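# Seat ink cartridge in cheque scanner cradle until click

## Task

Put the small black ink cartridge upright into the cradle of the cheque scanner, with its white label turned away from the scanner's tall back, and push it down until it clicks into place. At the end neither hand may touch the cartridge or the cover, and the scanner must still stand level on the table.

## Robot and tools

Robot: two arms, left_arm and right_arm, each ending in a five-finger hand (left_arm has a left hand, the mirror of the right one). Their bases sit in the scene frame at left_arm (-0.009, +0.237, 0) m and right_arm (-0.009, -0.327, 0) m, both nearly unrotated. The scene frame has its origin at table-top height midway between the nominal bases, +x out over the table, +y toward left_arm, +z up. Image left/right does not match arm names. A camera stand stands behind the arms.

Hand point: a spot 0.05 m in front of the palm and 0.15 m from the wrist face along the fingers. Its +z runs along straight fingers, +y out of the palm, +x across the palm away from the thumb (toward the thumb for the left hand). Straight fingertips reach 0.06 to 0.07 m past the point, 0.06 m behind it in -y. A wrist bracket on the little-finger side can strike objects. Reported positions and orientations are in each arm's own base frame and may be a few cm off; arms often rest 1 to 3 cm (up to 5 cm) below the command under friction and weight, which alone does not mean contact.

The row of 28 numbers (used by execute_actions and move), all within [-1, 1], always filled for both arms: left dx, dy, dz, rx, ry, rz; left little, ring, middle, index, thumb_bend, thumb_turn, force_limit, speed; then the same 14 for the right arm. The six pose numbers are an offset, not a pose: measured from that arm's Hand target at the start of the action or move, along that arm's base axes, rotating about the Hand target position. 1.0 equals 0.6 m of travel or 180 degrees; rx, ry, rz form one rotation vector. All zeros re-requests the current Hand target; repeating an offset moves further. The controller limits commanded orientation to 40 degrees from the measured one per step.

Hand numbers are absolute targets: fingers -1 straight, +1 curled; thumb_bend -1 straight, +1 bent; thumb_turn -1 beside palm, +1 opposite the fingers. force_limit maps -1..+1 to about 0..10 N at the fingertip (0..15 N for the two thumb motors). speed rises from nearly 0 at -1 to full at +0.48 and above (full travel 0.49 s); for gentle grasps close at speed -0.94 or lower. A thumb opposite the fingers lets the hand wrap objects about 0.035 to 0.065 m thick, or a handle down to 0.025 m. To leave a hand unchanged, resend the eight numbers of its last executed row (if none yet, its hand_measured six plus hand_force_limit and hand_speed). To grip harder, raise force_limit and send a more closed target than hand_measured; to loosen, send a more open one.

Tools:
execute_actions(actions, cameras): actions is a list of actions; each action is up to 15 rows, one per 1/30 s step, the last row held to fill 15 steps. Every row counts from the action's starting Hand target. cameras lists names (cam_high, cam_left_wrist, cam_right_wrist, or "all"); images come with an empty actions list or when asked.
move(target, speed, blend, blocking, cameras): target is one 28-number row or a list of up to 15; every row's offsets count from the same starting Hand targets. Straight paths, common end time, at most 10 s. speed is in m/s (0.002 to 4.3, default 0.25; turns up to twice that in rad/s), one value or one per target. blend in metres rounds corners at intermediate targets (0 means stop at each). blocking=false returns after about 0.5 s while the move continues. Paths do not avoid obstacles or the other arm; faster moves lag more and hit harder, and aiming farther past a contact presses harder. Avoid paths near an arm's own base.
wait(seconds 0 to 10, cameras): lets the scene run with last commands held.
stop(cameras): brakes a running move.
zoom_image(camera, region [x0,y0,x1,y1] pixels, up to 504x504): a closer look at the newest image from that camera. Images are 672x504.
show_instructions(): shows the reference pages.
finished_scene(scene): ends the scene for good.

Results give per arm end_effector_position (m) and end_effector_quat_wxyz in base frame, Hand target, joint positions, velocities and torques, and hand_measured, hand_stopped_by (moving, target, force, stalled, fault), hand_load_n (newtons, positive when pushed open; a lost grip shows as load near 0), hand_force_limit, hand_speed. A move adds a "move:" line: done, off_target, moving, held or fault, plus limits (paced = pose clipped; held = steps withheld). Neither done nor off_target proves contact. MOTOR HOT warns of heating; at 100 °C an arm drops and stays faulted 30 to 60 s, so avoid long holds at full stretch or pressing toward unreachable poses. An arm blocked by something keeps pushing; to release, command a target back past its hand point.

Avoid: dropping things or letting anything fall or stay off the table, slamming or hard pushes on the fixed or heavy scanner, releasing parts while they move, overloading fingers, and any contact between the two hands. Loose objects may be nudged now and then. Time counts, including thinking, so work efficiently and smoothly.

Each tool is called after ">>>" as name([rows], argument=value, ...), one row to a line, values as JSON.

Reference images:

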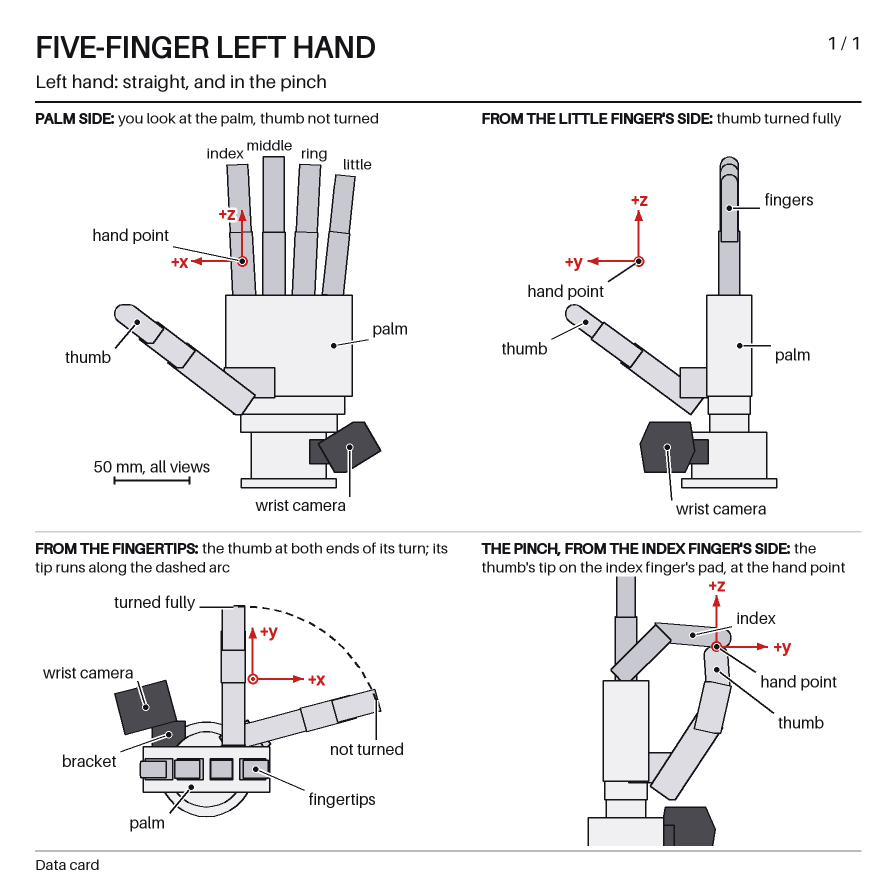

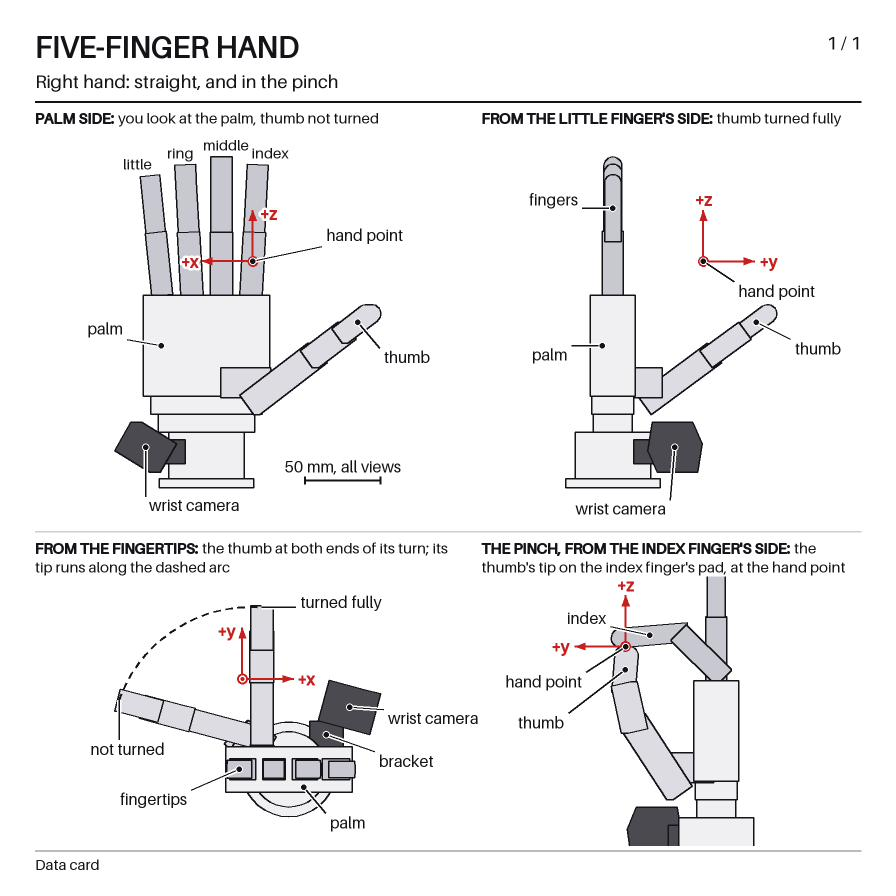

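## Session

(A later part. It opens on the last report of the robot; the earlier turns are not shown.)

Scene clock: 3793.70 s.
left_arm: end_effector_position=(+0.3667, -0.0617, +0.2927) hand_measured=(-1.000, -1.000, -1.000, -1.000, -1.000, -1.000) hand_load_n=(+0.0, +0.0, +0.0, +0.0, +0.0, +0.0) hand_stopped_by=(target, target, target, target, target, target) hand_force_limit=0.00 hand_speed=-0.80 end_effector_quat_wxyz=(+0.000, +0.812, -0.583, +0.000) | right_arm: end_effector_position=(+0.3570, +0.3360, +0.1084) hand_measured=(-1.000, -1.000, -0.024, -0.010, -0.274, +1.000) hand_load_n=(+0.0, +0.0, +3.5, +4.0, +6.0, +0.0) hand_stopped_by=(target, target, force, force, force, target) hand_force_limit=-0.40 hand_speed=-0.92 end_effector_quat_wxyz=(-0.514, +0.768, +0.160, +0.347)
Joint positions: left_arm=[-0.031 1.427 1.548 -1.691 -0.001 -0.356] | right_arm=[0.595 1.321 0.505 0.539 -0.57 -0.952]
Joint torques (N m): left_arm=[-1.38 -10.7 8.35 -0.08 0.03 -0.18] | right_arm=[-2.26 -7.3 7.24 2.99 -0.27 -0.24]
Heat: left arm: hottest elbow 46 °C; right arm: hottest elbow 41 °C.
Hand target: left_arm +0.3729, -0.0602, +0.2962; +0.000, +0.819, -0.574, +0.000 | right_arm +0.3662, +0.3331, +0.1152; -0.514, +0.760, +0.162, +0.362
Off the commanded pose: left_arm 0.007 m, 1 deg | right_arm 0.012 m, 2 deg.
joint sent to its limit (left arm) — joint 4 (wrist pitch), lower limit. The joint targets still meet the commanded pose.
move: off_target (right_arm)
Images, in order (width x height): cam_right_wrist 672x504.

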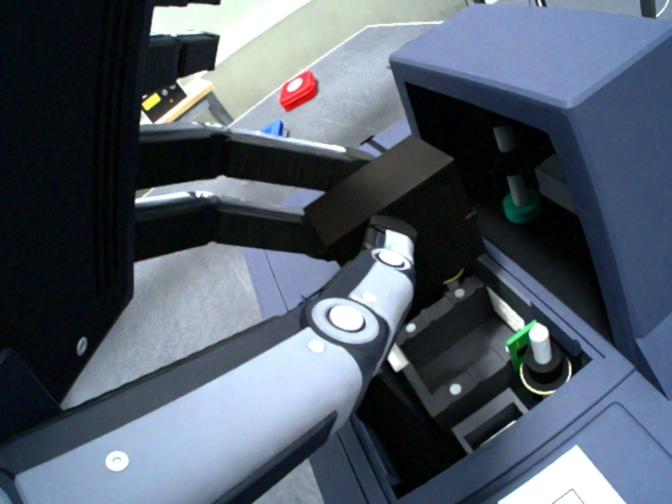

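>>> move(target=[0,0,0,0,0,0,-1,-1,-1,-1,-1,-1,0,-0.8,0.0053,-0.0055,-0.0333,0,0,0,-1,-1,0.2,0.2,-0.26,1,-0.4,-0.92], speed=0.06, cameras=["cam_right_wrist","cam_left_wrist"])

>>> zoom_image(camera="cam_right_wrist", region=[360, 240, 612, 429])

>>> zoom_image(camera="cam_left_wrist", region=[210, 150, 462, 339])

Scene clock: 3829.63 s.
left_arm: end_effector_position=(+0.3667, -0.0617, +0.2927) hand_measured=(-1.000, -1.000, -1.000, -1.000, -1.000, -1.000) hand_load_n=(+0.0, +0.0, +0.0, +0.0, +0.0, +0.0) hand_stopped_by=(target, target, target, target, target, target) hand_force_limit=0.00 hand_speed=-0.80 end_effector_quat_wxyz=(+0.000, +0.812, -0.583, +0.000) | right_arm: end_effector_position=(+0.3615, +0.3342, +0.0934) hand_measured=(-1.000, -1.000, -0.024, -0.010, -0.274, +1.000) hand_load_n=(+0.0, +0.0, +3.5, +4.0, +6.0, +0.0) hand_stopped_by=(target, target, force, force, force, target) hand_force_limit=-0.40 hand_speed=-0.92 end_effector_quat_wxyz=(-0.516, +0.764, +0.163, +0.351)
Joint positions: left_arm=[-0.031 1.427 1.548 -1.691 -0.001 -0.356] | right_arm=[0.582 1.38 0.49 0.621 -0.584 -0.958]
Joint torques (N m): left_arm=[-1.26 -10.29 8.54 -0.23 0.03 -0.24] | right_arm=[-2.14 -6.77 6.48 2.93 -0.21 -0.22]
Heat: left arm: hottest elbow 46 °C; right arm: hottest elbow 39 °C.
Hand target: left_arm +0.3729, -0.0602, +0.2962; +0.000, +0.819, -0.574, +0.000 | right_arm +0.3696, +0.3297, +0.0953; -0.514, +0.760, +0.162, +0.362
Off the commanded pose: left_arm 0.007 m, 1 deg | right_arm 0.009 m, 1 deg.
joint sent to its limit (left arm) — joint 4 (wrist pitch), lower limit. The joint targets still meet the commanded pose.
move: done
Images, in order (width x height): cam_left_wrist 672x504, cam_right_wrist 672x504.

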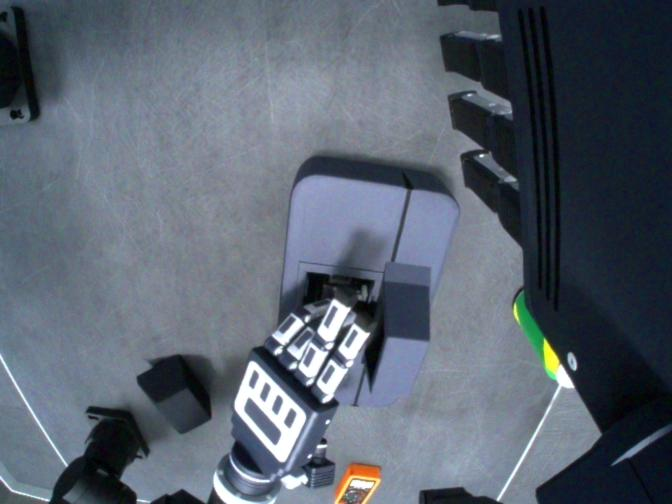

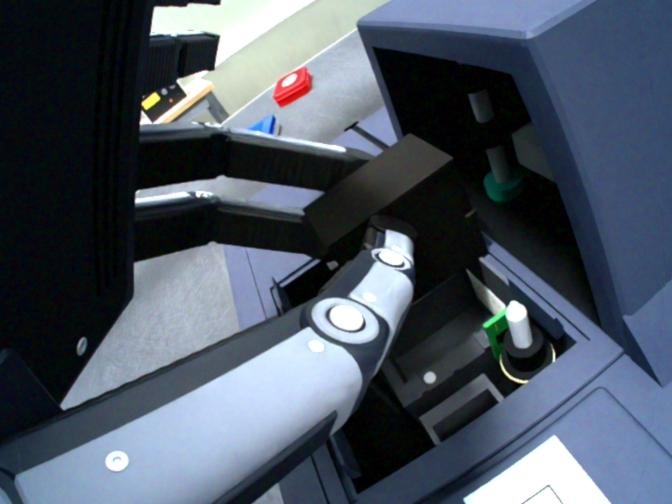

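Scaled by 2.000 from the camera's 672x504 image, which has a finer 960x720 frame.

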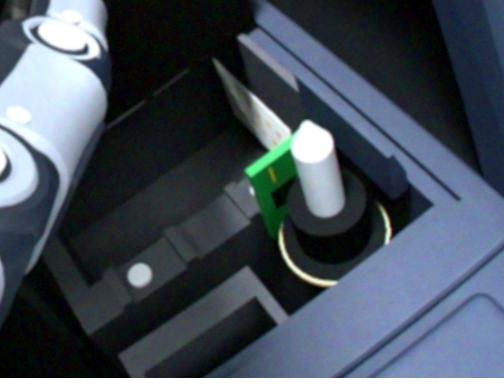

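Scaled by 2.000 from the camera's 672x504 image, which has a finer 960x720 frame.

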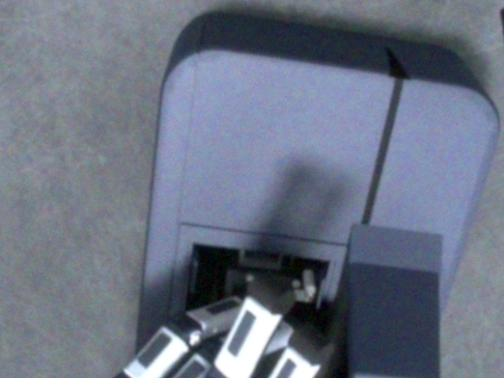

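>>> move(target=[0,0,0,0,0,0,-1,-1,-1,-1,-1,-1,0,-0.8,-0.0055,0.0005,-0.0166,0,0,0,-1,-1,0.2,0.2,-0.26,1,-0.4,-0.92], speed=0.05, cameras=["cam_right_wrist"])

>>> zoom_image(camera="cam_right_wrist", region=[320, 200, 572, 389])

Scene clock: 3850.23 s.
left_arm: end_effector_position=(+0.3667, -0.0617, +0.2927) hand_measured=(-1.000, -1.000, -1.000, -1.000, -1.000, -1.000) hand_load_n=(+0.0, +0.0, +0.0, +0.0, +0.0, +0.0) hand_stopped_by=(target, target, target, target, target, target) hand_force_limit=0.00 hand_speed=-0.80 end_effector_quat_wxyz=(+0.000, +0.812, -0.583, +0.000) | right_arm: end_effector_position=(+0.3624, +0.3347, +0.0918) hand_measured=(-1.000, -1.000, -0.024, -0.010, -0.274, +1.000) hand_load_n=(+0.0, +0.0, +4.0, +4.0, +4.5, -1.0) hand_stopped_by=(target, target, force, force, force, target) hand_force_limit=-0.40 hand_speed=-0.92 end_effector_quat_wxyz=(-0.519, +0.757, +0.166, +0.360)
Joint positions: left_arm=[-0.031 1.427 1.548 -1.691 -0.001 -0.356] | right_arm=[0.582 1.398 0.479 0.674 -0.584 -0.96]
Joint torques (N m): left_arm=[-1.61 -10.93 8.49 -0.49 0.08 -0.25] | right_arm=[-1.73 -6.3 5.96 2.59 0.05 -0.17]
Heat: left arm: hottest elbow 46 °C; right arm: hottest elbow 39 °C.
Hand target: left_arm +0.3729, -0.0602, +0.2962; +0.000, +0.819, -0.574, +0.000 | right_arm +0.3662, +0.3300, +0.0853; -0.514, +0.760, +0.162, +0.362
Off the commanded pose: left_arm 0.007 m, 1 deg | right_arm 0.009 m, 1 deg.
joint sent to its limit (left arm) — joint 4 (wrist pitch), lower limit. The joint targets still meet the commanded pose.
move: done
Images, in order (width x height): cam_right_wrist 672x504.

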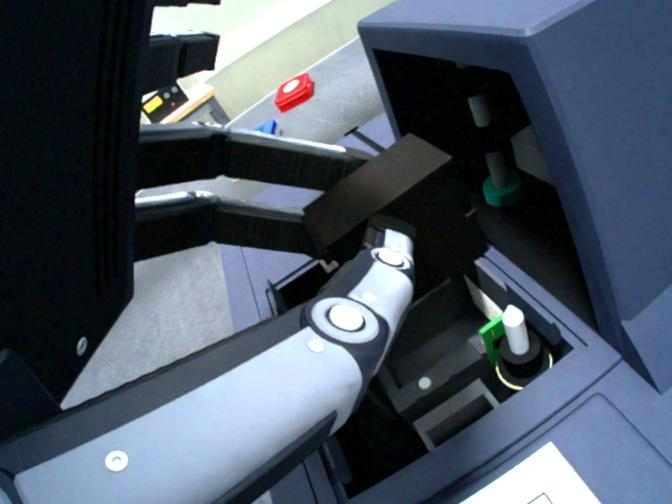

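Scaled by 2.000 from the camera's 672x504 image, which has a finer 960x720 frame.

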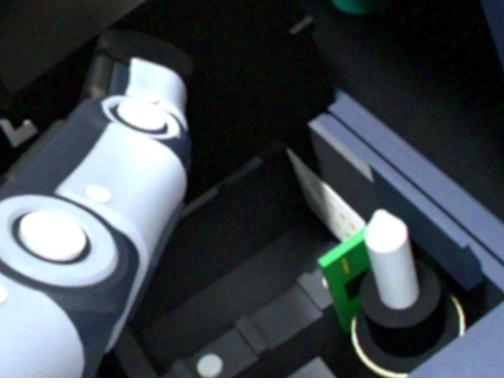

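>>> move([
  [0,0,0,0,0,0,-1,-1,-1,-1,-1,-1,0,-0.8,-0.004,0,0.0667,0,0,0,-1,-1,0.2,0.2,-0.26,1,-0.4,-0.92],
  [0,0,0,0,0,0,-1,-1,-1,-1,-1,-1,0,-0.8,0.001,-0.0008,0.0167,0,0,0,-1,-1,0.2,0.2,-0.26,1,-0.4,-0.92],
], speed=[0.08,0.06], cameras=["cam_right_wrist"])

>>> zoom_image(camera="cam_right_wrist", region=[320, 200, 572, 389])

Scene clock: 3888.60 s.
left_arm: end_effector_position=(+0.3667, -0.0617, +0.2927) hand_measured=(-1.000, -1.000, -1.000, -1.000, -1.000, -1.000) hand_load_n=(+0.0, +0.0, +0.0, +0.0, +0.0, +0.0) hand_stopped_by=(target, target, target, target, target, target) hand_force_limit=0.00 hand_speed=-0.80 end_effector_quat_wxyz=(+0.000, +0.812, -0.583, +0.000) | right_arm: end_effector_position=(+0.3575, +0.3310, +0.0868) hand_measured=(-1.000, -1.000, -0.024, -0.010, -0.274, +1.000) hand_load_n=(+0.0, +0.0, +3.5, +4.0, +6.0, +0.0) hand_stopped_by=(target, target, force, force, force, target) hand_force_limit=-0.40 hand_speed=-0.92 end_effector_quat_wxyz=(-0.512, +0.769, +0.162, +0.346)
Joint positions: left_arm=[-0.031 1.427 1.548 -1.691 -0.001 -0.356] | right_arm=[0.582 1.381 0.479 0.616 -0.583 -0.962]
Joint torques (N m): left_arm=[-1.32 -10.34 8.49 -0.34 0.02 -0.22] | right_arm=[-1.9 -7.53 6.78 3.06 -0.14 -0.16]
Heat: left arm: hottest elbow 46 °C; right arm: hottest elbow 38 °C.
Hand target: left_arm +0.3729, -0.0602, +0.2962; +0.000, +0.819, -0.574, +0.000 | right_arm +0.3668, +0.3295, +0.0952; -0.514, +0.760, +0.162, +0.362
Off the commanded pose: left_arm 0.007 m, 1 deg | right_arm 0.013 m, 2 deg.
joint sent to its limit (left arm) — joint 4 (wrist pitch), lower limit. The joint targets still meet the commanded pose.
move: off_target (right_arm)
Images, in order (width x height): cam_right_wrist 672x504.

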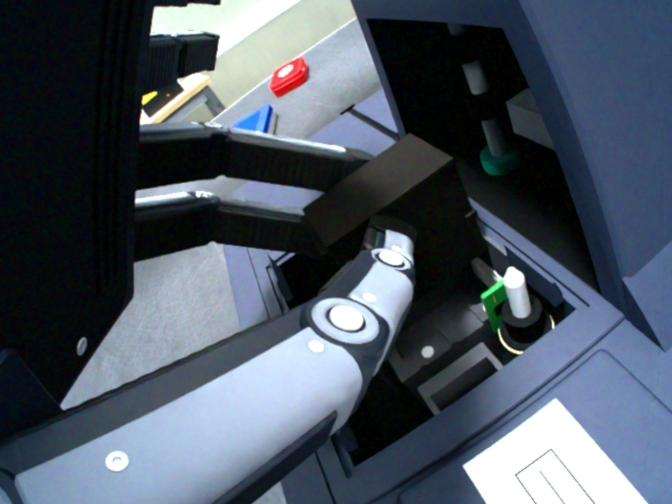

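Scaled by 2.000 from the camera's 672x504 image, which has a finer 960x720 frame.

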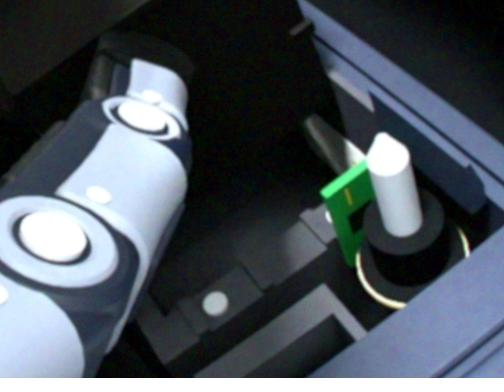

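>>> move(target=[0,0,0,0,0,0,-1,-1,-1,-1,-1,-1,0,-0.8,0.002,0.006,-0.0033,0,0,0,-1,-1,0.2,0.2,-0.26,1,-0.4,-0.92], speed=0.06, cameras=["cam_right_wrist"])

>>> zoom_image(camera="cam_right_wrist", region=[320, 200, 572, 389])

Scene clock: 3915.13 s.
left_arm: end_effector_position=(+0.3667, -0.0617, +0.2927) hand_measured=(-1.000, -1.000, -1.000, -1.000, -1.000, -1.000) hand_load_n=(+0.0, +0.0, +0.0, +0.0, +0.0, +0.0) hand_stopped_by=(target, target, target, target, target, target) hand_force_limit=0.00 hand_speed=-0.80 end_effector_quat_wxyz=(+0.000, +0.812, -0.583, +0.000) | right_arm: end_effector_position=(+0.3583, +0.3316, +0.0862) hand_measured=(-1.000, -1.000, -0.024, -0.010, -0.274, +1.000) hand_load_n=(+0.0, +0.0, +3.5, +4.0, +5.5, +0.0) hand_stopped_by=(target, target, force, force, force, target) hand_force_limit=-0.40 hand_speed=-0.92 end_effector_quat_wxyz=(-0.513, +0.768, +0.161, +0.347)
Joint positions: left_arm=[-0.031 1.427 1.548 -1.691 -0.001 -0.356] | right_arm=[0.582 1.387 0.479 0.628 -0.582 -0.958]
Joint torques (N m): left_arm=[-1.2 -10.29 8.55 -0.16 -0.03 -0.25] | right_arm=[-1.73 -7 7.21 3 0.14 -0.16]
Heat: left arm: hottest elbow 46 °C; right arm: hottest elbow 38 °C.
Hand target: left_arm +0.3729, -0.0602, +0.2962; +0.000, +0.819, -0.574, +0.000 | right_arm +0.3680, +0.3331, +0.0932; -0.514, +0.760, +0.162, +0.362
Off the commanded pose: left_arm 0.007 m, 1 deg | right_arm 0.012 m, 2 deg.
joint sent to its limit (left arm) — joint 4 (wrist pitch), lower limit. The joint targets still meet the commanded pose.
move: off_target (right_arm)
Images, in order (width x height): cam_right_wrist 672x504.

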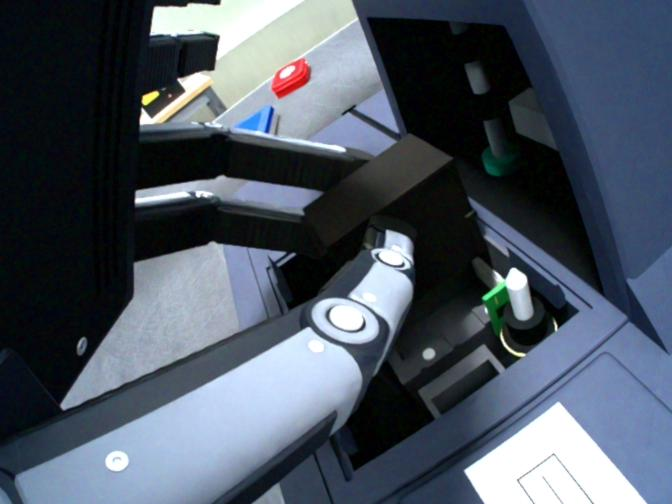

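Scaled by 2.000 from the camera's 672x504 image, which has a finer 960x720 frame.

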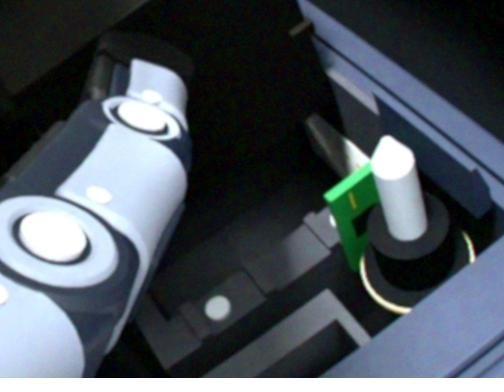

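>>> move(target=[0,0,0,0,0,0,-1,-1,-1,-1,-1,-1,0,-0.8,0.0,0.0083,0,0,0,0,-1,-1,0.2,0.2,-0.26,1,-0.4,-0.92], speed=0.06, cameras=[])

Scene clock: 3922.30 s.
left_arm: end_effector_position=(+0.3667, -0.0617, +0.2927) hand_measured=(-1.000, -1.000, -1.000, -1.000, -1.000, -1.000) hand_load_n=(+0.0, +0.0, +0.0, +0.0, +0.0, +0.0) hand_stopped_by=(target, target, target, target, target, target) hand_force_limit=0.00 hand_speed=-0.80 end_effector_quat_wxyz=(+0.000, +0.812, -0.583, +0.000) | right_arm: end_effector_position=(+0.3588, +0.3316, +0.0843) hand_measured=(-1.000, -1.000, -0.024, -0.010, -0.274, +1.000) hand_load_n=(+0.0, +0.0, +3.5, +3.5, +6.0, +0.5) hand_stopped_by=(target, target, force, force, force, target) hand_force_limit=-0.40 hand_speed=-0.92 end_effector_quat_wxyz=(-0.513, +0.769, +0.157, +0.346)
Joint positions: left_arm=[-0.031 1.427 1.548 -1.691 -0.001 -0.356] | right_arm=[0.583 1.393 0.479 0.632 -0.577 -0.952]
Joint torques (N m): left_arm=[-0.79 -11.16 8.59 -0.08 0 -0.2] | right_arm=[-0.73 -7 7.66 2.92 0.4 -0.24]
Heat: left arm: hottest elbow 46 °C; right arm: hottest elbow 38 °C.
Hand target: left_arm +0.3729, -0.0602, +0.2962; +0.000, +0.819, -0.574, +0.000 | right_arm +0.3680, +0.3381, +0.0932; -0.514, +0.760, +0.162, +0.362
Off the commanded pose: left_arm 0.007 m, 1 deg | right_arm 0.014 m, 2 deg.
joint sent to its limit (left arm) — joint 4 (wrist pitch), lower limit. The joint targets still meet the commanded pose.
move: off_target (right_arm)
No camera images: "cameras" was empty.

>>> move(target=[0,0,0,0,0,0,-1,-1,-1,-1,-1,-1,0,-0.8,0.0,0.0083,0.002,0,0,0,-1,-1,0.2,0.2,-0.26,1,-0.4,-0.92], speed=0.06, cameras=[])

Scene clock: 3932.47 s.
left_arm: end_effector_position=(+0.3667, -0.0617, +0.2927) hand_measured=(-1.000, -1.000, -1.000, -1.000, -1.000, -1.000) hand_load_n=(+0.0, +0.0, +0.0, +0.0, +0.0, +0.5) hand_stopped_by=(target, target, target, target, target, target) hand_force_limit=0.00 hand_speed=-0.80 end_effector_quat_wxyz=(+0.000, +0.812, -0.583, +0.000) | right_arm: end_effector_position=(+0.3585, +0.3326, +0.0818) hand_measured=(-1.000, -1.000, -0.024, -0.010, -0.274, +1.000) hand_load_n=(+0.0, +0.0, +3.5, +4.0, +6.0, +0.0) hand_stopped_by=(target, target, force, force, force, target) hand_force_limit=-0.40 hand_speed=-0.92 end_effector_quat_wxyz=(-0.510, +0.772, +0.154, +0.347)
Joint positions: left_arm=[-0.031 1.427 1.548 -1.691 -0.001 -0.356] | right_arm=[0.591 1.397 0.479 0.632 -0.56 -0.95]
Joint torques (N m): left_arm=[-0.97 -9.88 8.29 -0.35 0 -0.23] | right_arm=[-0.44 -7 8.24 2.92 0.21 -0.18]
Heat: left arm: hottest elbow 46 °C; right arm: hottest elbow 39 °C.
Hand target: left_arm +0.3729, -0.0602, +0.2962; +0.000, +0.819, -0.574, +0.000 | right_arm +0.3680, +0.3431, +0.0944; -0.514, +0.760, +0.162, +0.362
Off the commanded pose: left_arm 0.007 m, 1 deg | right_arm 0.019 m, 2 deg.
joint sent to its limit (left arm) — joint 4 (wrist pitch), lower limit. The joint targets still meet the commanded pose.
move: off_target (right_arm)
No camera images: "cameras" was empty.

>>> move(target=[0,0,0,0,0,0,-1,-1,-1,-1,-1,-1,0,-0.8,0.0015,0.002,0.004,0,-0.003,0.002,-1,-1,0.2,0.2,-0.26,1,-0.4,-0.92], speed=0.06, cameras=["cam_right_wrist"])

>>> zoom_image(camera="cam_right_wrist", region=[320, 200, 572, 389])

Scene clock: 3940.07 s.
left_arm: end_effector_position=(+0.3667, -0.0617, +0.2927) hand_measured=(-1.000, -1.000, -1.000, -1.000, -1.000, -1.000) hand_load_n=(+0.0, +0.0, +0.0, +0.0, +0.0, +0.0) hand_stopped_by=(target, target, target, target, target, target) hand_force_limit=0.00 hand_speed=-0.80 end_effector_quat_wxyz=(+0.000, +0.812, -0.583, +0.000) | right_arm: end_effector_position=(+0.3585, +0.3326, +0.0818) hand_measured=(-1.000, -1.000, -0.024, -0.010, -0.274, +1.000) hand_load_n=(+0.0, +0.0, +3.5, +4.0, +6.0, +0.0) hand_stopped_by=(target, target, force, force, force, target) hand_force_limit=-0.40 hand_speed=-0.92 end_effector_quat_wxyz=(-0.510, +0.772, +0.154, +0.347)
Joint positions: left_arm=[-0.031 1.427 1.548 -1.691 -0.001 -0.356] | right_arm=[0.591 1.397 0.479 0.632 -0.56 -0.95]
Joint torques (N m): left_arm=[-0.85 -10.05 8.44 -0.25 -0.02 -0.22] | right_arm=[-0.21 -7.18 8.51 2.81 0.02 -0.26]
Heat: left arm: hottest elbow 46 °C; right arm: hottest elbow 39 °C.
Hand target: left_arm +0.3729, -0.0602, +0.2962; +0.000, +0.819, -0.574, +0.000 | right_arm +0.3689, +0.3443, +0.0968; -0.515, +0.758, +0.167, +0.364
Off the commanded pose: left_arm 0.007 m, 1 deg | right_arm 0.022 m, 3 deg.
joint sent to its limit (left arm) — joint 4 (wrist pitch), lower limit. The joint targets still meet the commanded pose.
move: off_target (right_arm)
Images, in order (width x height): cam_right_wrist 672x504.

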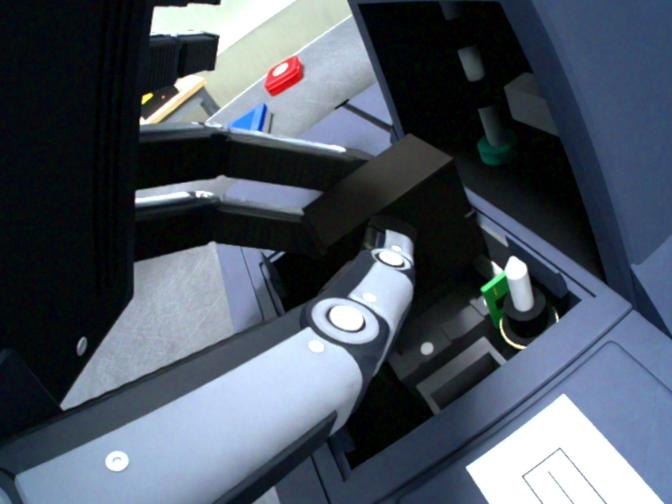

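Scaled by 2.000 from the camera's 672x504 image, which has a finer 960x720 frame.

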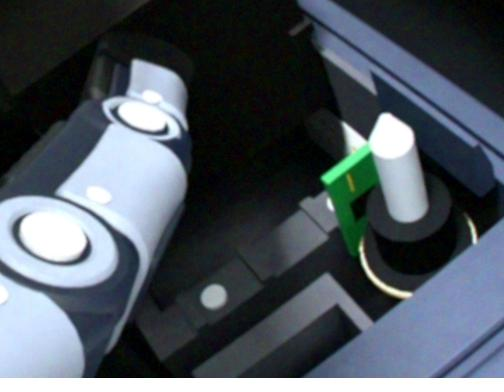

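>>> move(target=[0,0,0,0,0,0,-1,-1,-1,-1,-1,-1,0,-0.8,0.0,0.002,0.025,0,0,0.007,-1,-1,0.2,0.2,-0.26,1,-0.4,-0.92], speed=0.08, cameras=["cam_right_wrist"])

>>> zoom_image(camera="cam_right_wrist", region=[320, 200, 572, 389])

Scene clock: 3983.40 s.
left_arm: end_effector_position=(+0.3667, -0.0617, +0.2927) hand_measured=(-1.000, -1.000, -1.000, -1.000, -1.000, -1.000) hand_load_n=(+0.0, +0.0, +0.0, +0.0, +0.0, +0.0) hand_stopped_by=(target, target, target, target, target, target) hand_force_limit=0.00 hand_speed=-0.80 end_effector_quat_wxyz=(+0.000, +0.812, -0.583, +0.000) | right_arm: end_effector_position=(+0.3544, +0.3328, +0.0826) hand_measured=(-1.000, -1.000, -0.024, -0.010, -0.274, +1.000) hand_load_n=(+0.0, +0.0, +3.5, +4.0, +6.0, +0.0) hand_stopped_by=(target, target, force, force, force, target) hand_force_limit=-0.40 hand_speed=-0.92 end_effector_quat_wxyz=(-0.508, +0.774, +0.164, +0.339)
Joint positions: left_arm=[-0.031 1.427 1.548 -1.691 -0.001 -0.356] | right_arm=[0.591 1.382 0.483 0.592 -0.578 -0.969]
Joint torques (N m): left_arm=[-1.26 -10.23 8.7 -0.25 0.03 -0.21] | right_arm=[-0.56 -9.29 9.87 1.73 -0.43 -0.16]
Heat: left arm: hottest elbow 46 °C; right arm: hottest elbow 40 °C.
Hand target: left_arm +0.3729, -0.0602, +0.2962; +0.000, +0.819, -0.574, +0.000 | right_arm +0.3689, +0.3455, +0.1119; -0.519, +0.756, +0.175, +0.359
Off the commanded pose: left_arm 0.007 m, 1 deg | right_arm 0.035 m, 3 deg.
joint sent to its limit (left arm) — joint 4 (wrist pitch), lower limit. The joint targets still meet the commanded pose.
move: off_target (right_arm)
Images, in order (width x height): cam_right_wrist 672x504.

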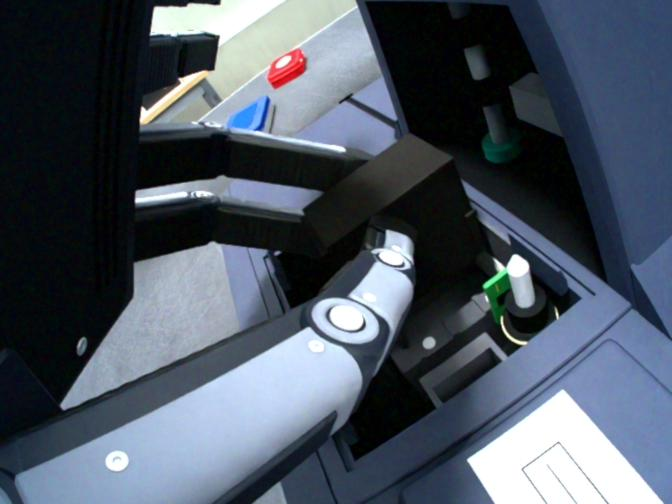

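Scaled by 2.000 from the camera's 672x504 image, which has a finer 960x720 frame.

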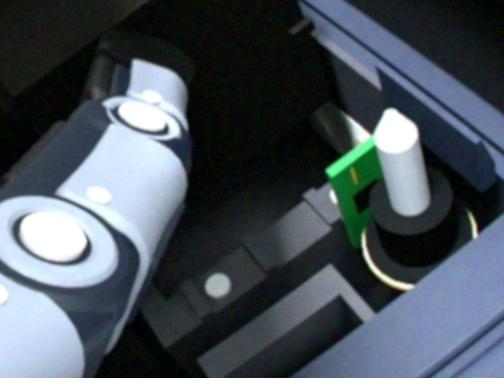

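>>> move([
  [0,0,0,0,0,0,-1,-1,-1,-1,-1,-1,0,-0.8,-0.0065,0.0042,0.0885,0,0.0028,-0.0058,-1,-1,0.2,0.2,-0.26,1,-0.4,-0.92],
  [0,0,0,0,0,0,-1,-1,-1,-1,-1,-1,0,-0.8,-0.0032,-0.0225,-0.0032,0,0.0028,-0.0058,-1,-1,0.2,0.2,-0.26,1,-0.4,-0.92],
], speed=[0.1,0.06], cameras=["cam_right_wrist"])

>>> zoom_image(camera="cam_right_wrist", region=[340, 240, 592, 429])

Scene clock: 4014.20 s.
left_arm: end_effector_position=(+0.3667, -0.0617, +0.2927) hand_measured=(-1.000, -1.000, -1.000, -1.000, -1.000, -1.000) hand_load_n=(+0.0, +0.0, +0.0, +0.0, +0.0, +0.0) hand_stopped_by=(target, target, target, target, target, target) hand_force_limit=0.00 hand_speed=-0.80 end_effector_quat_wxyz=(+0.000, +0.812, -0.583, +0.000) | right_arm: end_effector_position=(+0.3580, +0.3347, +0.1031) hand_measured=(-1.000, -1.000, -0.024, -0.010, -0.274, +1.000) hand_load_n=(+0.0, +0.0, +3.0, +4.5, +6.0, -0.5) hand_stopped_by=(target, target, force, force, force, target) hand_force_limit=-0.40 hand_speed=-0.92 end_effector_quat_wxyz=(-0.515, +0.767, +0.165, +0.345)
Joint positions: left_arm=[-0.031 1.427 1.548 -1.691 -0.001 -0.356] | right_arm=[0.586 1.339 0.501 0.558 -0.588 -0.961]
Joint torques (N m): left_arm=[-1.49 -10.23 8.58 -0.14 0.03 -0.22] | right_arm=[-2.02 -7.3 7.09 2.89 -0.28 -0.22]
Heat: left arm: hottest elbow 46 °C; right arm: hottest elbow 40 °C.
Hand target: left_arm +0.3729, -0.0602, +0.2962; +0.000, +0.819, -0.574, +0.000 | right_arm +0.3670, +0.3320, +0.1099; -0.516, +0.759, +0.166, +0.360
Off the commanded pose: left_arm 0.007 m, 1 deg | right_arm 0.012 m, 2 deg.
joint sent to its limit (left arm) — joint 4 (wrist pitch), lower limit. The joint targets still meet the commanded pose.
move: off_target (right_arm)
Images, in order (width x height): cam_right_wrist 672x504.

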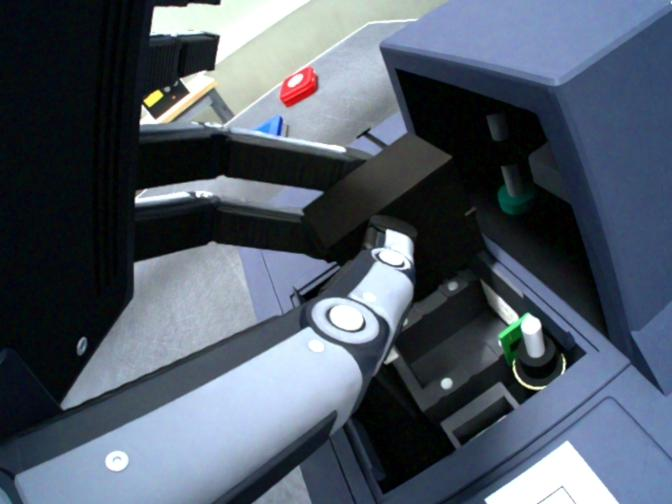

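Scaled by 2.000 from the camera's 672x504 image, which has a finer 960x720 frame.

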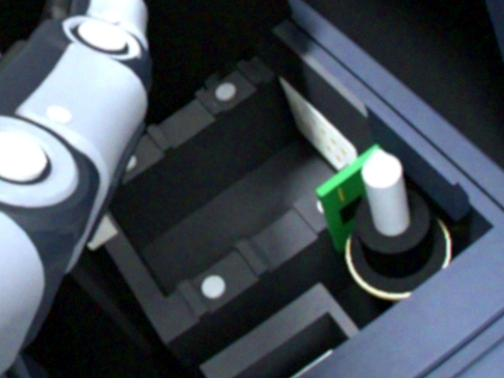

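>>> move(target=[0,0,0,0,0,0,-1,-1,-1,-1,-1,-1,0,-0.8,0.0008,-0.0015,-0.037,0,0,0,-1,-1,0.2,0.2,-0.26,1,-0.4,-0.92], speed=0.06, cameras=["cam_right_wrist"])

>>> zoom_image(camera="cam_right_wrist", region=[320, 200, 572, 389])

Scene clock: 4042.97 s.
left_arm: end_effector_position=(+0.3667, -0.0617, +0.2927) hand_measured=(-1.000, -1.000, -1.000, -1.000, -1.000, -1.000) hand_load_n=(+0.0, +0.0, +0.0, +0.0, +0.0, +0.0) hand_stopped_by=(target, target, target, target, target, target) hand_force_limit=0.00 hand_speed=-0.80 end_effector_quat_wxyz=(+0.000, +0.812, -0.583, +0.000) | right_arm: end_effector_position=(+0.3609, +0.3358, +0.0915) hand_measured=(-1.000, -1.000, -0.024, -0.010, -0.272, +1.000) hand_load_n=(+0.0, +0.0, +4.5, +5.0, +3.0, -2.0) hand_stopped_by=(target, target, force, force, force, target) hand_force_limit=-0.40 hand_speed=-0.92 end_effector_quat_wxyz=(-0.519, +0.759, +0.170, +0.355)
Joint positions: left_arm=[-0.031 1.427 1.548 -1.691 -0.001 -0.356] | right_arm=[0.583 1.395 0.483 0.657 -0.593 -0.964]
Joint torques (N m): left_arm=[-1.03 -10.4 8.38 -0.24 0.04 -0.19] | right_arm=[-2.26 -6.71 6.34 2.67 -0.19 -0.2]
Heat: left arm: hottest elbow 46 °C; right arm: hottest elbow 40 °C.
Hand target: left_arm +0.3729, -0.0602, +0.2962; +0.000, +0.819, -0.574, +0.000 | right_arm +0.3674, +0.3311, +0.0878; -0.516, +0.759, +0.166, +0.360
Off the commanded pose: left_arm 0.007 m, 1 deg | right_arm 0.009 m, 1 deg.
joint sent to its limit (left arm) — joint 4 (wrist pitch), lower limit. The joint targets still meet the commanded pose.
move: done
Images, in order (width x height): cam_right_wrist 672x504.

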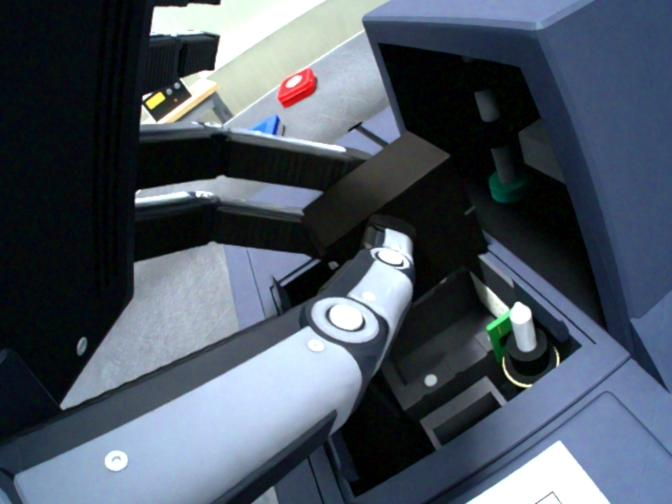

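Scaled by 2.000 from the camera's 672x504 image, which has a finer 960x720 frame.

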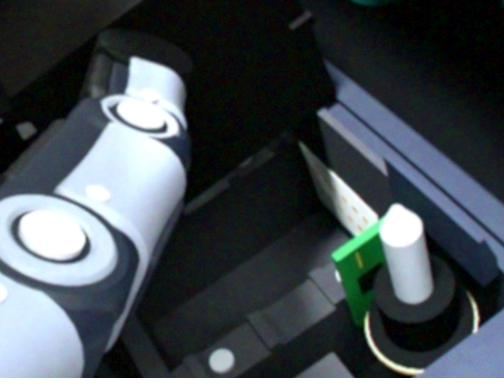

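>>> zoom_image(camera="cam_right_wrist", region=[440, 200, 580, 305])

Scaled by 3.600 from the camera's 672x504 image, which has a finer 960x720 frame.

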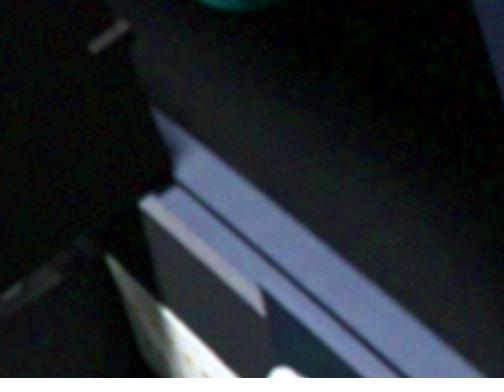

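>>> move(target=[0,0,0,0,0,0,-1,-1,-1,-1,-1,-1,0,-0.8,-0.005,0.008,0.12,0,0,0,-1,-1,0.2,0.2,-0.26,1,-0.4,-0.92], speed=0.1, cameras=["cam_right_wrist","cam_high"])

>>> zoom_image(camera="cam_right_wrist", region=[410, 240, 578, 366])

>>> zoom_image(camera="cam_right_wrist", region=[480, 240, 648, 366])

Scene clock: 4130.13 s.
left_arm: end_effector_position=(+0.3667, -0.0617, +0.2927) hand_measured=(-1.000, -1.000, -1.000, -1.000, -1.000, -1.000) hand_load_n=(+0.0, +0.0, +0.0, +0.0, +0.0, +0.0) hand_stopped_by=(target, target, target, target, target, target) hand_force_limit=0.00 hand_speed=-0.80 end_effector_quat_wxyz=(+0.000, +0.812, -0.583, +0.000) | right_arm: end_effector_position=(+0.3491, +0.3250, +0.1307) hand_measured=(-1.000, -1.000, -0.024, -0.010, -0.274, +1.000) hand_load_n=(+0.0, +0.0, +3.0, +4.0, +6.0, -1.0) hand_stopped_by=(target, target, force, force, force, target) hand_force_limit=-0.40 hand_speed=-0.92 end_effector_quat_wxyz=(-0.508, +0.774, +0.160, +0.341)
Joint positions: left_arm=[-0.031 1.427 1.548 -1.691 -0.001 -0.356] | right_arm=[0.583 1.213 0.516 0.392 -0.58 -0.965]
Joint torques (N m): left_arm=[-0.97 -10.52 8.53 -0.09 0.02 -0.22] | right_arm=[-1.08 -7.53 11.36 1.77 -0.07 -0.14]
Heat: left arm: hottest elbow 46 °C; right arm: hottest elbow 37 °C.
Hand target: left_arm +0.3729, -0.0602, +0.2962; +0.000, +0.819, -0.574, +0.000 | right_arm +0.3645, +0.3359, +0.1598; -0.516, +0.759, +0.166, +0.360
Off the commanded pose: left_arm 0.007 m, 1 deg | right_arm 0.035 m, 3 deg.
joint sent to its limit (left arm) — joint 4 (wrist pitch), lower limit. The joint targets still meet the commanded pose.
move: off_target (right_arm)
Images, in order (width x height): cam_high 672x504, cam_right_wrist 672x504.

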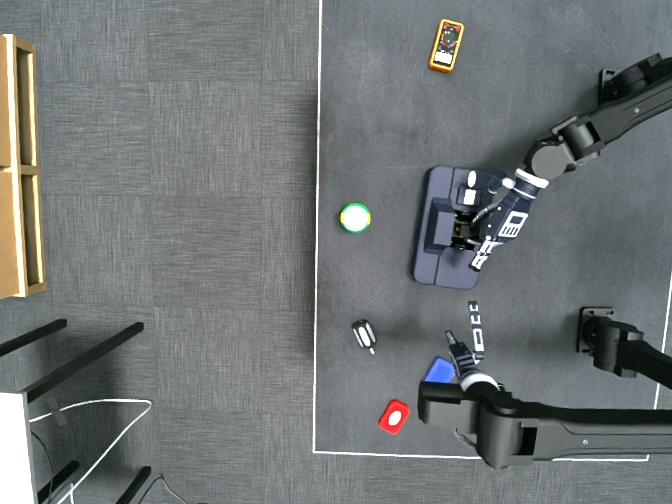

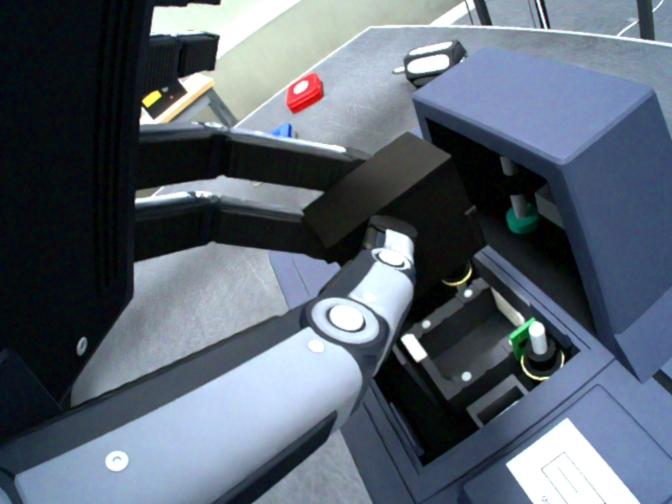

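Scaled by 3.000 from the camera's 672x504 image, which has a finer 960x720 frame.

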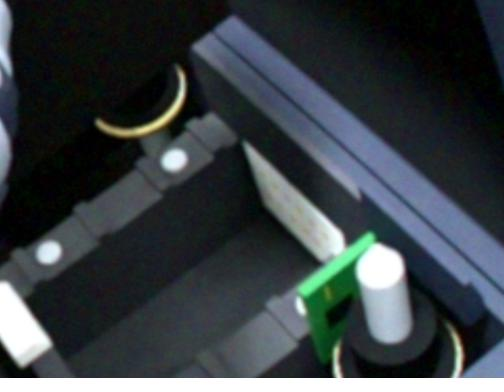

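Scaled by 3.000 from the camera's 672x504 image, which has a finer 960x720 frame.

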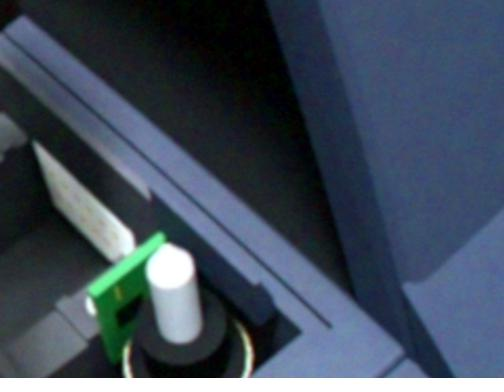

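>>> move([
  [0,0,0,0,0,0,-1,-1,-1,-1,-1,-1,0,-0.8,0.0,0.017,0.017,0,0,0,-1,-1,0.2,0.2,-0.26,1,-0.4,-0.92],
  [0,0,0,0,0,0,-1,-1,-1,-1,-1,-1,0,-0.8,0.0028,-0.0068,-0.083,0,0,0,-1,-1,0.2,0.2,-0.26,1,-0.4,-0.92],
], speed=[0.1,0.06], cameras=["cam_right_wrist"])

>>> zoom_image(camera="cam_right_wrist", region=[370, 230, 538, 356])

Scene clock: 4446.87 s.
left_arm: end_effector_position=(+0.3667, -0.0617, +0.2927) hand_measured=(-1.000, -1.000, -1.000, -1.000, -1.000, -1.000) hand_load_n=(+0.0, +0.0, +0.0, +0.0, +0.0, +0.0) hand_stopped_by=(target, target, target, target, target, target) hand_force_limit=0.00 hand_speed=-0.80 end_effector_quat_wxyz=(+0.000, +0.812, -0.583, +0.000) | right_arm: end_effector_position=(+0.3569, +0.3348, +0.1029) hand_measured=(-1.000, -1.000, -0.024, -0.010, -0.274, +1.000) hand_load_n=(+0.0, +0.0, +3.5, +4.5, +6.0, -0.5) hand_stopped_by=(target, target, force, force, force, target) hand_force_limit=-0.40 hand_speed=-0.92 end_effector_quat_wxyz=(-0.515, +0.767, +0.166, +0.345)
Joint positions: left_arm=[-0.031 1.427 1.548 -1.691 -0.001 -0.356] | right_arm=[0.588 1.338 0.499 0.558 -0.587 -0.961]
Joint torques (N m): left_arm=[-1.67 -10.46 8.49 -0.39 -0.02 -0.27] | right_arm=[-2.37 -7.3 7.09 2.93 -0.28 -0.18]
Heat: left arm: hottest elbow 46 °C; right arm: hottest elbow 48 °C.
Hand target: left_arm +0.3729, -0.0602, +0.2962; +0.000, +0.819, -0.574, +0.000 | right_arm +0.3660, +0.3319, +0.1098; -0.516, +0.759, +0.166, +0.360
Off the commanded pose: left_arm 0.007 m, 1 deg | right_arm 0.012 m, 2 deg.
joint sent to its limit (left arm) — joint 4 (wrist pitch), lower limit. The joint targets still meet the commanded pose.
move: off_target (right_arm)
Images, in order (width x height): cam_right_wrist 672x504.

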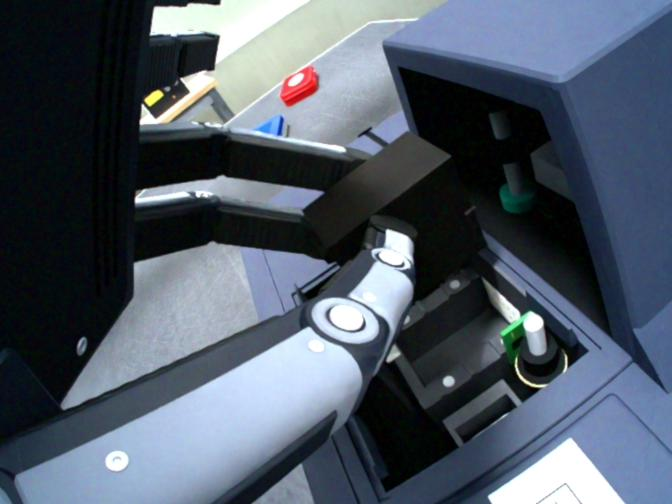

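Scaled by 3.000 from the camera's 672x504 image, which has a finer 960x720 frame.

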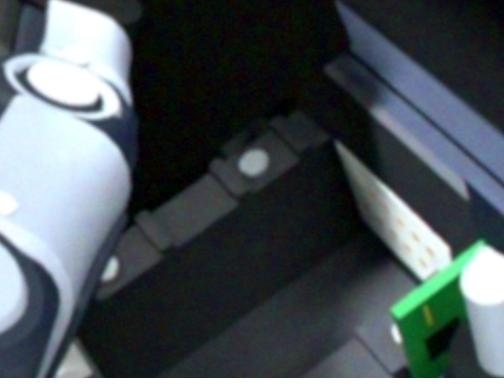

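>>> move(target=[0,0,0,0,0,0,-1,-1,-1,-1,-1,-1,0,-0.8,0.0003,-0.0018,-0.0167,0,0,0,-1,-1,0.2,0.2,-0.26,1,-0.4,-0.92], speed=0.05, cameras=["cam_right_wrist"])

>>> zoom_image(camera="cam_right_wrist", region=[370, 210, 538, 336])

Scene clock: 4456.33 s.
left_arm: end_effector_position=(+0.3667, -0.0617, +0.2927) hand_measured=(-1.000, -1.000, -1.000, -1.000, -1.000, -1.000) hand_load_n=(+0.0, +0.0, +0.0, +0.0, +0.0, +0.0) hand_stopped_by=(target, target, target, target, target, target) hand_force_limit=0.00 hand_speed=-0.80 end_effector_quat_wxyz=(+0.000, +0.812, -0.583, +0.000) | right_arm: end_effector_position=(+0.3575, +0.3340, +0.0945) hand_measured=(-1.000, -1.000, -0.024, -0.010, -0.274, +1.000) hand_load_n=(+0.0, +0.0, +3.0, +4.5, +6.0, -0.5) hand_stopped_by=(target, target, force, force, force, target) hand_force_limit=-0.40 hand_speed=-0.92 end_effector_quat_wxyz=(-0.516, +0.766, +0.166, +0.346)
Joint positions: left_arm=[-0.031 1.427 1.548 -1.691 -0.001 -0.356] | right_arm=[0.585 1.365 0.488 0.599 -0.59 -0.961]
Joint torques (N m): left_arm=[-1.9 -9.82 8.58 -0.13 0 -0.23] | right_arm=[-2.37 -7.36 6.8 3 -0.28 -0.21]
Heat: left arm: hottest elbow 46 °C; right arm: hottest elbow 47 °C.
Hand target: left_arm +0.3729, -0.0602, +0.2962; +0.000, +0.819, -0.574, +0.000 | right_arm +0.3663, +0.3307, +0.0999; -0.516, +0.759, +0.166, +0.360
Off the commanded pose: left_arm 0.007 m, 1 deg | right_arm 0.011 m, 2 deg.
joint sent to its limit (left arm) — joint 4 (wrist pitch), lower limit. The joint targets still meet the commanded pose.
move: off_target (right_arm)
Images, in order (width x height): cam_right_wrist 672x504.

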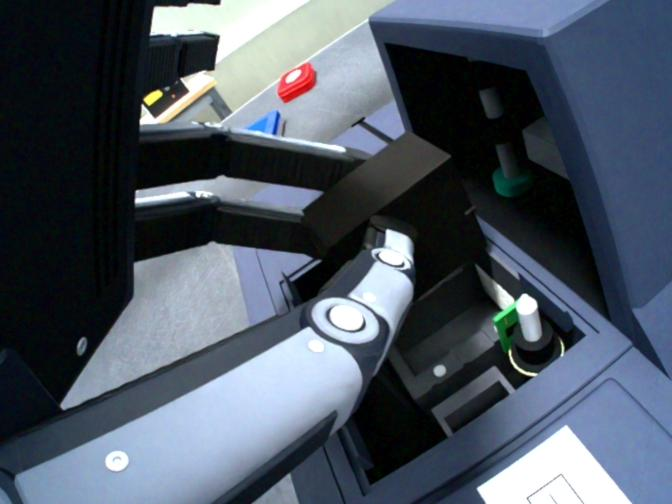

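Scaled by 3.000 from the camera's 672x504 image, which has a finer 960x720 frame.

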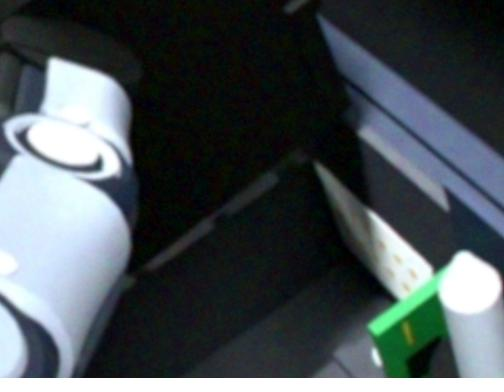

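>>> move(target=[0,0,0,0,0,0,-1,-1,-1,-1,-1,-1,0,-0.8,-0.0015,-0.0003,-0.0135,0,0,0,-1,-1,0.2,0.2,-0.26,1,-0.4,-0.92], speed=0.05, cameras=["cam_right_wrist"])

>>> zoom_image(camera="cam_right_wrist", region=[370, 210, 538, 336])

Scene clock: 4464.20 s.
left_arm: end_effector_position=(+0.3667, -0.0617, +0.2927) hand_measured=(-1.000, -1.000, -1.000, -1.000, -1.000, -1.000) hand_load_n=(+0.0, +0.0, +0.0, +0.0, +0.0, +0.0) hand_stopped_by=(target, target, target, target, target, target) hand_force_limit=0.00 hand_speed=-0.80 end_effector_quat_wxyz=(+0.000, +0.812, -0.583, +0.000) | right_arm: end_effector_position=(+0.3585, +0.3349, +0.0918) hand_measured=(-1.000, -1.000, -0.024, -0.010, -0.274, +1.000) hand_load_n=(+0.0, +0.0, +3.0, +4.5, +5.5, -1.0) hand_stopped_by=(target, target, force, force, force, target) hand_force_limit=-0.40 hand_speed=-0.92 end_effector_quat_wxyz=(-0.518, +0.762, +0.168, +0.351)
Joint positions: left_arm=[-0.031 1.427 1.548 -1.691 -0.001 -0.356] | right_arm=[0.585 1.384 0.482 0.637 -0.591 -0.962]
Joint torques (N m): left_arm=[-0.91 -10.11 8.35 -0.18 0.05 -0.21] | right_arm=[-2.2 -7.12 6.35 2.86 -0.2 -0.18]
Heat: left arm: hottest elbow 46 °C; right arm: hottest elbow 46 °C.
Hand target: left_arm +0.3729, -0.0602, +0.2962; +0.000, +0.819, -0.574, +0.000 | right_arm +0.3654, +0.3305, +0.0917; -0.516, +0.759, +0.166, +0.360
Off the commanded pose: left_arm 0.007 m, 1 deg | right_arm 0.008 m, 1 deg.
joint sent to its limit (left arm) — joint 4 (wrist pitch), lower limit. The joint targets still meet the commanded pose.
move: done
Images, in order (width x height): cam_right_wrist 672x504.

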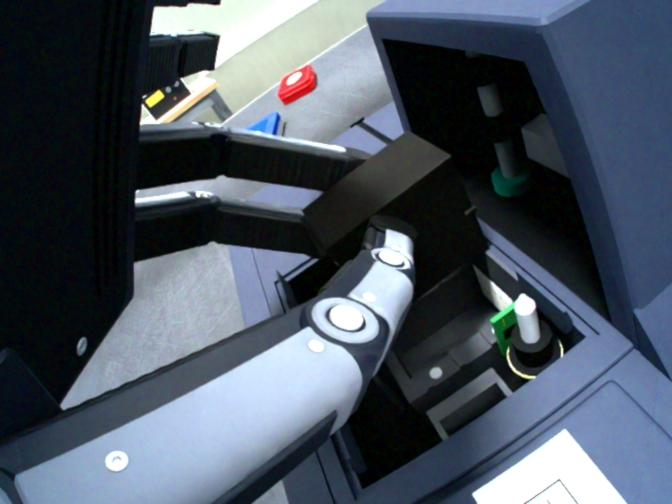

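Scaled by 3.000 from the camera's 672x504 image, which has a finer 960x720 frame.

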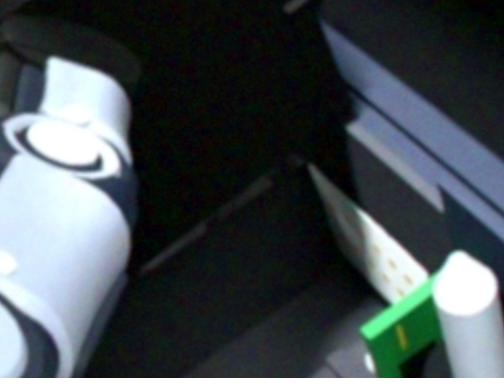

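>>> zoom_image(camera="cam_right_wrist", region=[270, 230, 410, 335])

Scaled by 3.600 from the camera's 672x504 image, which has a finer 960x720 frame.

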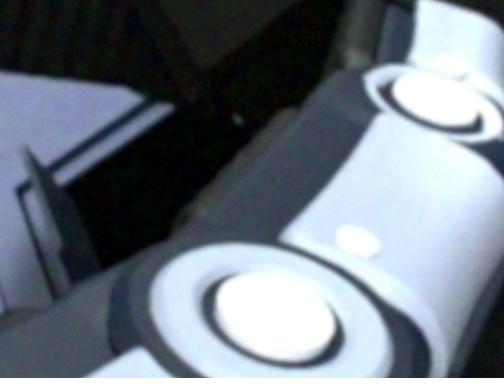

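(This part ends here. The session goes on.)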